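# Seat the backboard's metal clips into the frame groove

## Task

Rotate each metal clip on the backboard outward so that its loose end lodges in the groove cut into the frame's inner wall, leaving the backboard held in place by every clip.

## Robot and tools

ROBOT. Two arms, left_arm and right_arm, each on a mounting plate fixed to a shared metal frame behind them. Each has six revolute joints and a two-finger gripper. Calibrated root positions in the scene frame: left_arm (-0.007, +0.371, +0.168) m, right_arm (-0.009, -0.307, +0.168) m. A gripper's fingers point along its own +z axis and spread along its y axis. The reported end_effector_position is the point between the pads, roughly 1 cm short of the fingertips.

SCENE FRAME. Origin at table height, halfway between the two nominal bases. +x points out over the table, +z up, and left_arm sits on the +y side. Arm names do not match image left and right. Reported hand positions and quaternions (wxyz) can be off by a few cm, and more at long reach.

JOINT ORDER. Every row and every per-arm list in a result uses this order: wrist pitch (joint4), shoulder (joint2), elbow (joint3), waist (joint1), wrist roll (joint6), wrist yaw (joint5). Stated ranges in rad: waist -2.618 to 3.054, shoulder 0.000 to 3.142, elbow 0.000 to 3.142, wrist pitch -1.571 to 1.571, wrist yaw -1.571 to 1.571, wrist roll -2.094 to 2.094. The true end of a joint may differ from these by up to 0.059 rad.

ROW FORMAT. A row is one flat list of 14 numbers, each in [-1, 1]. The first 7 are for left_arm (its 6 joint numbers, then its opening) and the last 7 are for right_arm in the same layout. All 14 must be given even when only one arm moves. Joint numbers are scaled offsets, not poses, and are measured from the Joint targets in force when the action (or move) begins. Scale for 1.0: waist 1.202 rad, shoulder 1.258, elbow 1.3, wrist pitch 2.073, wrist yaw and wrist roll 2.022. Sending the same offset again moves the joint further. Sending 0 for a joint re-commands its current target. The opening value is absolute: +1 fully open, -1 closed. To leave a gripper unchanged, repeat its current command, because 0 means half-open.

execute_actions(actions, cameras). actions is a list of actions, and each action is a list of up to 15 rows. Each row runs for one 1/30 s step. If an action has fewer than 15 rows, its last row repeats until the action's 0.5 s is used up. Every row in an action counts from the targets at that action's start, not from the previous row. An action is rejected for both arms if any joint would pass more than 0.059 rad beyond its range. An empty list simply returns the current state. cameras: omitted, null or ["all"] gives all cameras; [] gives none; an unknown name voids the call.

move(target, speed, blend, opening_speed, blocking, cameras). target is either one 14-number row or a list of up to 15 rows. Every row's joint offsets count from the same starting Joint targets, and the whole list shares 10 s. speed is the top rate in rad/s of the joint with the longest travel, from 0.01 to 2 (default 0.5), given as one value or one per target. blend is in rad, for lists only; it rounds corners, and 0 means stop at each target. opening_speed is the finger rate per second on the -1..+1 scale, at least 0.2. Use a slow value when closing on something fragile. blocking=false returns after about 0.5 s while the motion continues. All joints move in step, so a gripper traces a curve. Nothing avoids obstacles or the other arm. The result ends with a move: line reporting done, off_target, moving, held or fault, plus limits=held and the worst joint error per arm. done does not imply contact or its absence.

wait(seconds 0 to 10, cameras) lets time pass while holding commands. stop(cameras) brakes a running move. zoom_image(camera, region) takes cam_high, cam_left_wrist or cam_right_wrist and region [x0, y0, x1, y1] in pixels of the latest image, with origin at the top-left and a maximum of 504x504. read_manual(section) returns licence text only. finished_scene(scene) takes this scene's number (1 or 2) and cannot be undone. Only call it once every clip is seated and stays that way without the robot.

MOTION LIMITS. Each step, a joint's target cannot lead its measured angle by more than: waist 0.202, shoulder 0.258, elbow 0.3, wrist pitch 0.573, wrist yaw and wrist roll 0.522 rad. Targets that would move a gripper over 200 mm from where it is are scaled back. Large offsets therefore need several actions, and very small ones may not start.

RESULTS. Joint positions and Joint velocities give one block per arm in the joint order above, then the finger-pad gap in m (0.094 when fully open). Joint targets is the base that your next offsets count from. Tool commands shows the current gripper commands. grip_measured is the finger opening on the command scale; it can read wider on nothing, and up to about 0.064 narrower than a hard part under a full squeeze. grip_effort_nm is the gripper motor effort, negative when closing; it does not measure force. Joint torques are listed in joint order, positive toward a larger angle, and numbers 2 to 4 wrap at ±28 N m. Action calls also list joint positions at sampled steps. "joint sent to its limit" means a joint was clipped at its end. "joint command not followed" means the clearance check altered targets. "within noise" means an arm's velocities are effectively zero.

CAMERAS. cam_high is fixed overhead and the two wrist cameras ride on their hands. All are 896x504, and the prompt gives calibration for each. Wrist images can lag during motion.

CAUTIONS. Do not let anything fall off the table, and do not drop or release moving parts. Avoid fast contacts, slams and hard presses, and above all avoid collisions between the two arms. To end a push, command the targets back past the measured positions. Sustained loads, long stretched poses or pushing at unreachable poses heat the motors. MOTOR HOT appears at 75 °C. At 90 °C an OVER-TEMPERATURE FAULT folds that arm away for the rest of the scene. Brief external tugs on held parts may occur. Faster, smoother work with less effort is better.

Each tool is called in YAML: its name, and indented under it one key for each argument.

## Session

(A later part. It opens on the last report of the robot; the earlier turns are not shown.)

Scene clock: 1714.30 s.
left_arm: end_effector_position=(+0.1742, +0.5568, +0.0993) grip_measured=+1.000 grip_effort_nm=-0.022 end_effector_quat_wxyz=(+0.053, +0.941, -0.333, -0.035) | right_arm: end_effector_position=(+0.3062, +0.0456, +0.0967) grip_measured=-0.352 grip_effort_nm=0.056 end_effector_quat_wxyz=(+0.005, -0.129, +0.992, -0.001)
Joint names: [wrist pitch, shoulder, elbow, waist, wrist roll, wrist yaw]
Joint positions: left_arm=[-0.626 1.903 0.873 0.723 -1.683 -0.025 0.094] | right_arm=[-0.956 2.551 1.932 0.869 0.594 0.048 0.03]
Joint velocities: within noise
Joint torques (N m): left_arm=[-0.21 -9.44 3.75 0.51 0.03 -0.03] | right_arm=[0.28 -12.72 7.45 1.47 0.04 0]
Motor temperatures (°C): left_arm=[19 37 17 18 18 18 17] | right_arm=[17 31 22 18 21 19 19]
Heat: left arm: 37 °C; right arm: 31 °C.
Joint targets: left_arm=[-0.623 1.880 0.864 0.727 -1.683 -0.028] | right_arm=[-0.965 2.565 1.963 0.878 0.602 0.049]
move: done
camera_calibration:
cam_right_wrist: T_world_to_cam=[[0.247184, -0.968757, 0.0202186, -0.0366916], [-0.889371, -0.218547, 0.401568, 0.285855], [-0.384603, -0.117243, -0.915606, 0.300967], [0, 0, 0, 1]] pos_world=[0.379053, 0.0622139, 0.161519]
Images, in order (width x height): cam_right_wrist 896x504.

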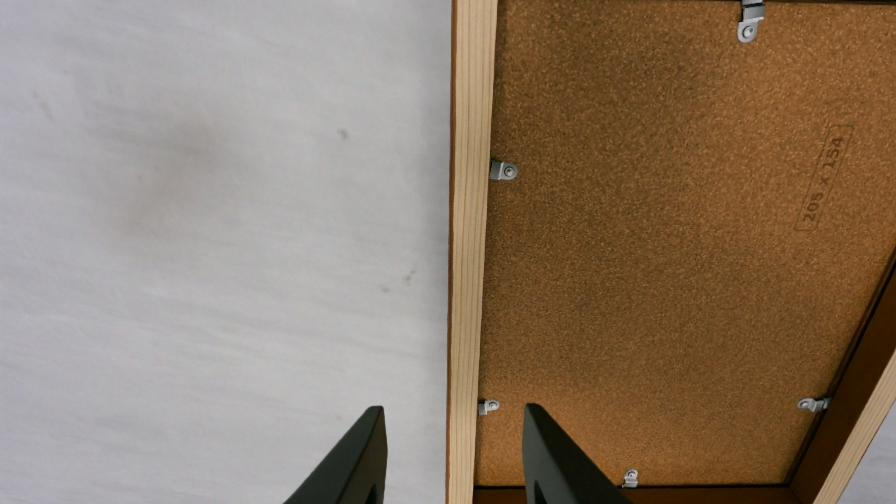

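move:
  target:
    - [0,0,0,0,0,0,1,0.152,-0.182,-0.3888,0.0761,0.0556,0,-0.3]
    - [0,0,0,0,0,0,1,0.2089,-0.0435,-0.3888,0.0761,0.0556,0,-0.3]
  cameras: ["cam_right_wrist"]
  speed: [1.0,0.5]

Scene clock: 1738.83 s.
left_arm: end_effector_position=(+0.1742, +0.5568, +0.0993) grip_measured=+1.000 grip_effort_nm=-0.027 end_effector_quat_wxyz=(+0.053, +0.941, -0.333, -0.035) | right_arm: end_effector_position=(+0.2303, +0.0239, +0.0209) grip_measured=-0.302 grip_effort_nm=0.061 end_effector_quat_wxyz=(+0.006, -0.121, +0.993, +0.000)
Joint names: [wrist pitch, shoulder, elbow, waist, wrist roll, wrist yaw]
Joint positions: left_arm=[-0.626 1.903 0.873 0.723 -1.683 -0.025 0.094] | right_arm=[-0.54 2.503 1.466 0.967 0.708 0.047 0.033]
Joint velocities: within noise
Joint torques (N m): left_arm=[-0.19 -9.46 3.84 0.4 0.03 -0.02] | right_arm=[0.46 -11.75 3.63 0.72 0.03 0.01]
Motor temperatures (°C): left_arm=[19 37 17 18 18 18 17] | right_arm=[17 35 24 18 21 19 18]
Heat: left arm: 37 °C; right arm: 35 °C.
Joint targets: left_arm=[-0.623 1.880 0.864 0.727 -1.683 -0.028] | right_arm=[-0.532 2.510 1.458 0.969 0.714 0.049]
move: done
camera_calibration:
cam_right_wrist: T_world_to_cam=[[0.231249, -0.972732, 0.0177939, -0.0335648], [-0.893307, -0.205051, 0.399946, 0.244702], [-0.385392, -0.108383, -0.916366, 0.199778], [0, 0, 0, 1]] pos_world=[0.303349, 0.0391794, 0.085799]
Images, in order (width x height): cam_right_wrist 896x504.

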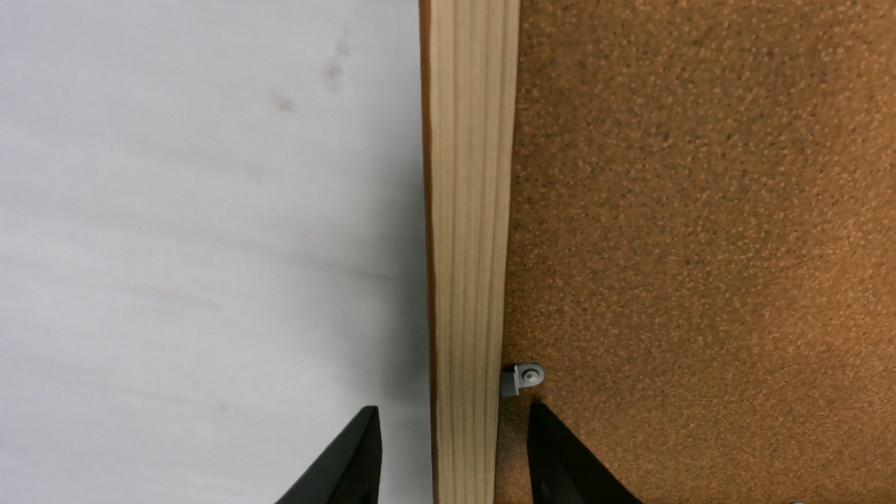

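move:
  target:
    - [0,0,0,0,0,0,1,0,-0.05,0,-0.0141,-0.008,0,-0.3]
    - [0,0,0,0,0,0,1,0.002,0.028,0.001,-0.0141,-0.008,0,-0.3]
  cameras: ["cam_right_wrist"]

Scene clock: 1743.47 s.
left_arm: end_effector_position=(+0.1742, +0.5568, +0.0993) grip_measured=+1.000 grip_effort_nm=-0.032 end_effector_quat_wxyz=(+0.053, +0.941, -0.333, -0.035) | right_arm: end_effector_position=(+0.2342, +0.0239, +0.0199) grip_measured=-0.302 grip_effort_nm=0.061 end_effector_quat_wxyz=(+0.009, -0.118, +0.993, +0.003)
Joint names: [wrist pitch, shoulder, elbow, waist, wrist roll, wrist yaw]
Joint positions: left_arm=[-0.626 1.903 0.873 0.723 -1.683 -0.025 0.094] | right_arm=[-0.528 2.505 1.466 0.958 0.704 0.046 0.033]
Joint velocities: within noise
Joint torques (N m): left_arm=[-0.18 -9.52 3.88 0.38 0.03 -0.03] | right_arm=[0.4 -8.8 3.74 -0.02 -0.1 0.02]
Motor temperatures (°C): left_arm=[19 37 17 18 18 18 17] | right_arm=[17 34 23 18 21 19 18]
Heat: left arm: 37 °C; right arm: 34 °C.
Joint targets: left_arm=[-0.623 1.880 0.864 0.727 -1.683 -0.028] | right_arm=[-0.528 2.545 1.459 0.952 0.698 0.049]
move: off_target (right_arm); right_arm: the shoulder is farthest, 0.040 rad from its target
camera_calibration:
cam_right_wrist: T_world_to_cam=[[0.226392, -0.973973, 0.0111524, -0.0332279], [-0.896179, -0.203796, 0.394119, 0.249385], [-0.381588, -0.0992198, -0.918992, 0.199332], [0, 0, 0, 1]] pos_world=[0.307079, 0.0382384, 0.0852678]
Images, in order (width x height): cam_right_wrist 896x504.

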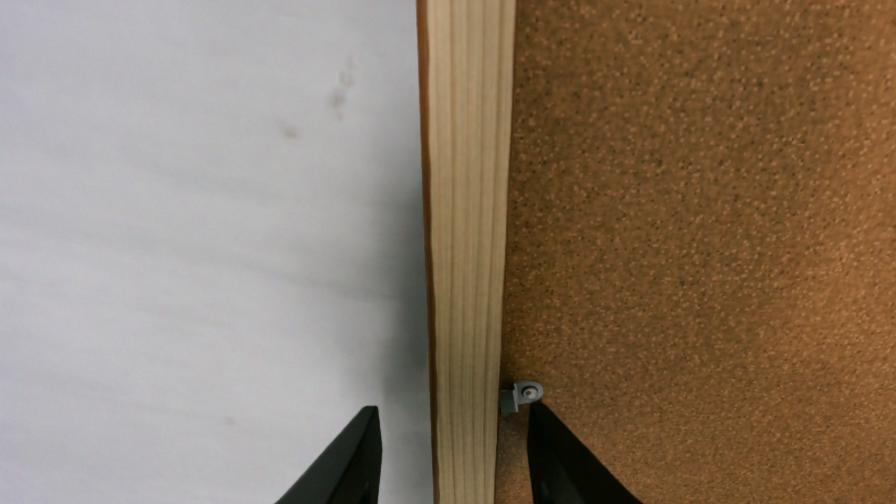

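move:
  target:
    - [0,0,0,0,0,0,1,-0.0075,-0.075,-0.003,0,0,0,-0.3]
    - [0,0,0,0,0,0,1,-0.0075,0,-0.003,0,0,0,-0.3]
  cameras: ["cam_right_wrist"]

Scene clock: 1748.90 s.
left_arm: end_effector_position=(+0.1742, +0.5568, +0.0993) grip_measured=+1.000 grip_effort_nm=-0.022 end_effector_quat_wxyz=(+0.053, +0.941, -0.333, -0.035) | right_arm: end_effector_position=(+0.2335, +0.0229, +0.0200) grip_measured=-0.302 grip_effort_nm=0.056 end_effector_quat_wxyz=(+0.007, -0.118, +0.993, +0.002)
Joint names: [wrist pitch, shoulder, elbow, waist, wrist roll, wrist yaw]
Joint positions: left_arm=[-0.626 1.903 0.873 0.723 -1.683 -0.025 0.094] | right_arm=[-0.533 2.505 1.466 0.958 0.704 0.046 0.033]
Joint velocities: within noise
Joint torques (N m): left_arm=[-0.22 -9.57 4 0.36 0.04 0] | right_arm=[0.3 -8.79 3.45 0.02 -0.09 0.01]
Motor temperatures (°C): left_arm=[19 37 17 18 18 18 17] | right_arm=[17 33 23 18 21 19 18]
Heat: left arm: 37 °C; right arm: 33 °C.
Joint targets: left_arm=[-0.623 1.880 0.864 0.727 -1.683 -0.028] | right_arm=[-0.544 2.545 1.455 0.952 0.698 0.049]
move: off_target (right_arm); right_arm: the shoulder is farthest, 0.040 rad from its target
camera_calibration:
cam_right_wrist: T_world_to_cam=[[0.226629, -0.973883, 0.0138277, -0.0341618], [-0.894735, -0.20256, 0.398018, 0.248058], [-0.384822, -0.102575, -0.917273, 0.199875], [0, 0, 0, 1]] pos_world=[0.306605, 0.037479, 0.0850814]
Images, in order (width x height): cam_right_wrist 896x504.

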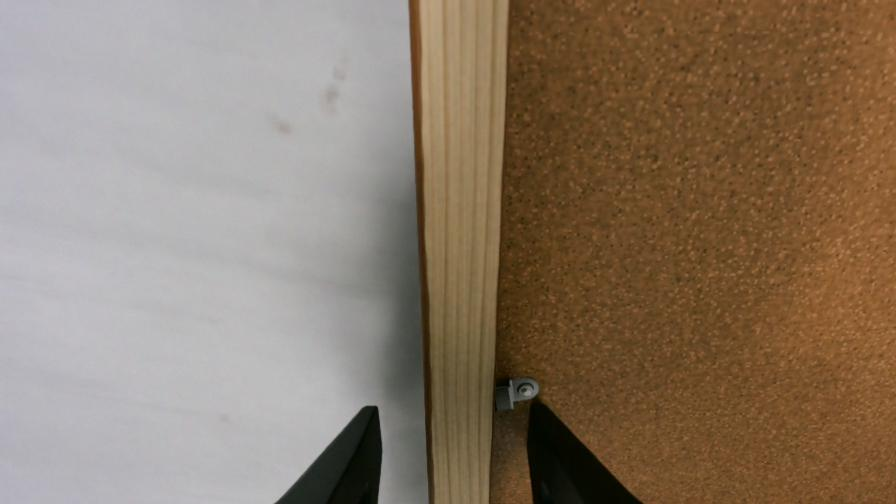

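move:
  target:
    - [0,0,0,0,0,0,1,-0.003,-0.075,0,0,0,0,-0.3]
    - [0,0,0,0,0,0,1,-0.003,0,0,0,0,0,-0.3]
    - [0,0,0,0,0,0,1,-0.003,0,0,0,0,0,-0.8]
  opening_speed: 0.6
  cameras: ["cam_right_wrist"]

zoom_image:
  camera: "cam_right_wrist"
  region: [482, 364, 542, 424]

Scene clock: 1756.00 s.
left_arm: end_effector_position=(+0.1742, +0.5568, +0.0993) grip_measured=+1.000 grip_effort_nm=-0.032 end_effector_quat_wxyz=(+0.053, +0.941, -0.333, -0.035) | right_arm: end_effector_position=(+0.2322, +0.0217, +0.0199) grip_measured=-0.768 grip_effort_nm=-1.028 end_effector_quat_wxyz=(+0.004, -0.119, +0.993, +0.000)
Joint names: [wrist pitch, shoulder, elbow, waist, wrist roll, wrist yaw]
Joint positions: left_arm=[-0.626 1.903 0.873 0.723 -1.683 -0.025 0.094] | right_arm=[-0.54 2.505 1.466 0.958 0.703 0.044 0.011]
Joint velocities: within noise
Joint torques (N m): left_arm=[-0.19 -9.46 3.81 0.34 0.03 -0.01] | right_arm=[0.28 -8.76 3.47 0.02 -0.1 0.04]
Motor temperatures (°C): left_arm=[19 37 17 18 18 18 17] | right_arm=[17 32 23 18 21 19 18]
Heat: left arm: 37 °C; right arm: 32 °C.
Joint targets: left_arm=[-0.623 1.880 0.864 0.727 -1.683 -0.028] | right_arm=[-0.550 2.545 1.455 0.952 0.698 0.049]
move: off_target (right_arm); target 3's new numbers were sent with right_arm's shoulder 0.040 rad from that target; right_arm: the shoulder is farthest, 0.040 rad from its target
camera_calibration:
cam_right_wrist: T_world_to_cam=[[0.227355, -0.973666, 0.0168714, -0.0352511], [-0.892365, -0.201372, 0.403898, 0.246038], [-0.389864, -0.106884, -0.914648, 0.20032], [0, 0, 0, 1]] pos_world=[0.305668, 0.0366335, 0.0844429]
Images, in order (width x height): cam_right_wrist 896x504.

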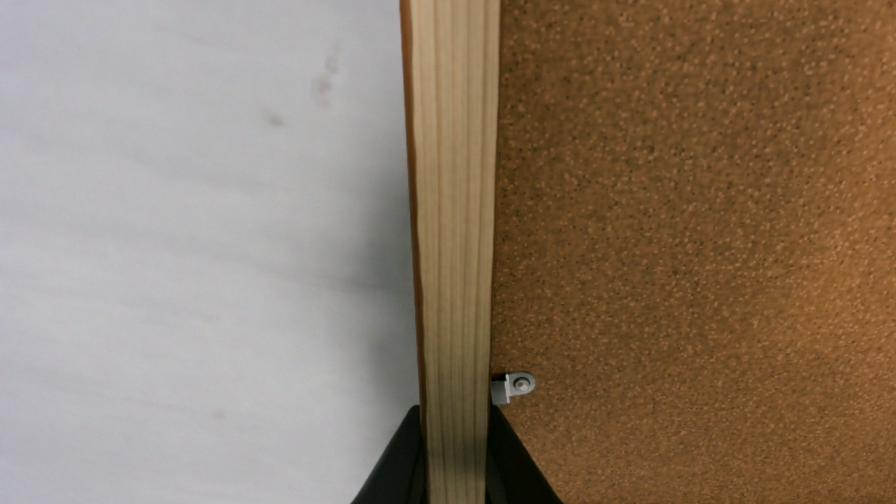

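Scaled by 8.400.

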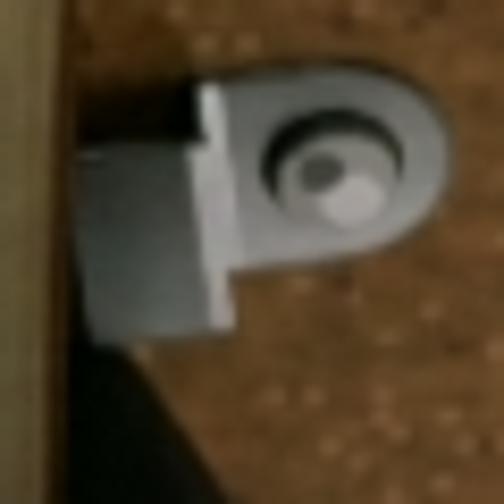

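move:
  target:
    - [0,0,0,0,0,0,1,0,-0.02,0,0,0,0,-0.35]
    - [0,0,0,0,0,0,1,-0.06,-0.17,0,0,0,0,-0.35]
    - [0,0,0,0,0,0,1,-0.2079,-0.2623,0.1492,-0.1997,-0.1306,0,-0.35]
  cameras: ["cam_right_wrist"]
  speed: [0.5,0.5,0.8]

Scene clock: 1767.60 s.
left_arm: end_effector_position=(+0.1742, +0.5568, +0.0993) grip_measured=+1.000 grip_effort_nm=-0.032 end_effector_quat_wxyz=(+0.053, +0.941, -0.333, -0.035) | right_arm: end_effector_position=(+0.3189, -0.0467, +0.1613) grip_measured=-0.352 grip_effort_nm=0.066 end_effector_quat_wxyz=(+0.006, -0.123, +0.992, -0.001)
Joint names: [wrist pitch, shoulder, elbow, waist, wrist roll, wrist yaw]
Joint positions: left_arm=[-0.626 1.903 0.873 0.723 -1.683 -0.025 0.094] | right_arm=[-0.972 2.228 1.634 0.706 0.442 0.048 0.03]
Joint velocities: within noise
Joint torques (N m): left_arm=[-0.22 -9.47 3.84 0.44 0.01 0.01] | right_arm=[0.29 -13.07 6.31 1.13 -0.12 -0.01]
Motor temperatures (°C): left_arm=[19 37 17 18 18 18 17] | right_arm=[17 32 23 18 21 19 18]
Heat: left arm: 37 °C; right arm: 32 °C.
Joint targets: left_arm=[-0.623 1.880 0.864 0.727 -1.683 -0.028] | right_arm=[-0.981 2.215 1.649 0.712 0.434 0.049]
move: done
camera_calibration:
cam_right_wrist: T_world_to_cam=[[0.236226, -0.971504, 0.0194204, -0.127025], [-0.891985, -0.208877, 0.400915, 0.252492], [-0.385434, -0.112029, -0.915909, 0.35473], [0, 0, 0, 1]] pos_world=[0.391951, -0.0309258, 0.22614]
Images, in order (width x height): cam_right_wrist 896x504.

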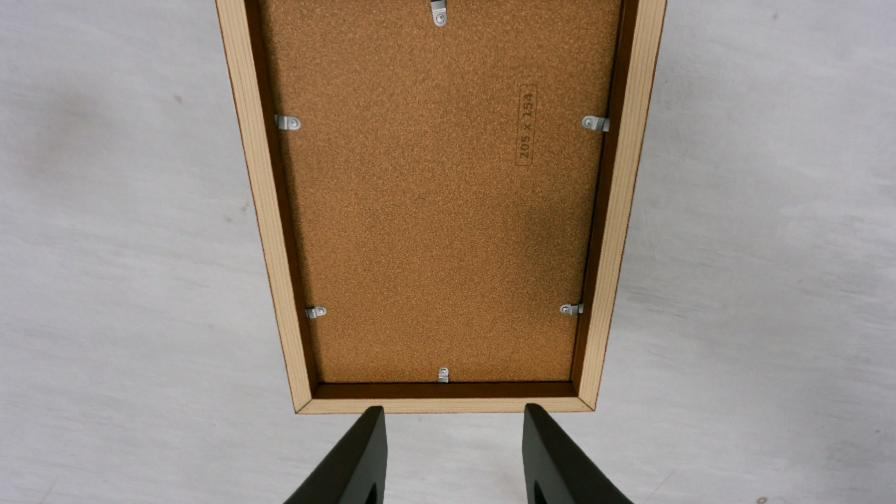

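zoom_image:
  camera: "cam_right_wrist"
  region: [546, 290, 594, 326]

zoom_image:
  camera: "cam_right_wrist"
  region: [572, 106, 620, 142]

zoom_image:
  camera: "cam_right_wrist"
  region: [420, 356, 468, 392]

zoom_image:
  camera: "cam_right_wrist"
  region: [264, 106, 312, 142]

zoom_image:
  camera: "cam_right_wrist"
  region: [416, 0, 464, 36]

Scaled by 10.500.

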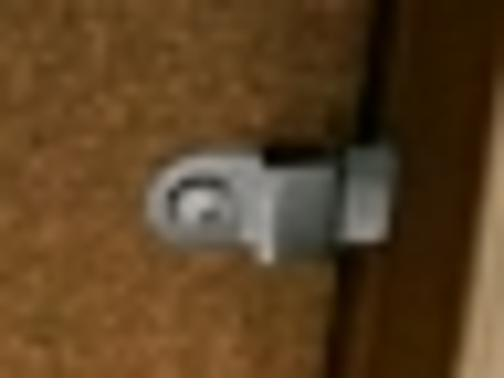

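Scaled by 10.500.

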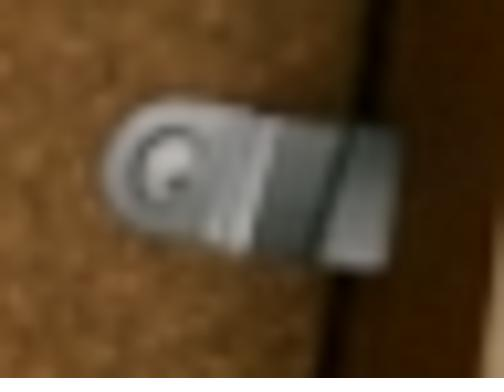

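Scaled by 10.500.

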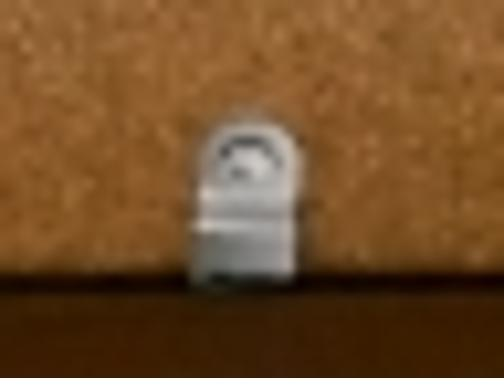

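Scaled by 10.500.

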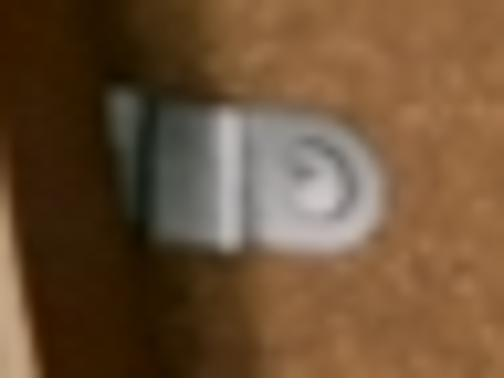

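Scaled by 10.500.

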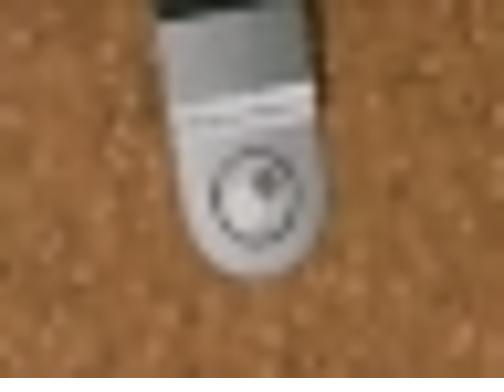

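finished_scene:
  scene: 2

The scene is finished: the task was done.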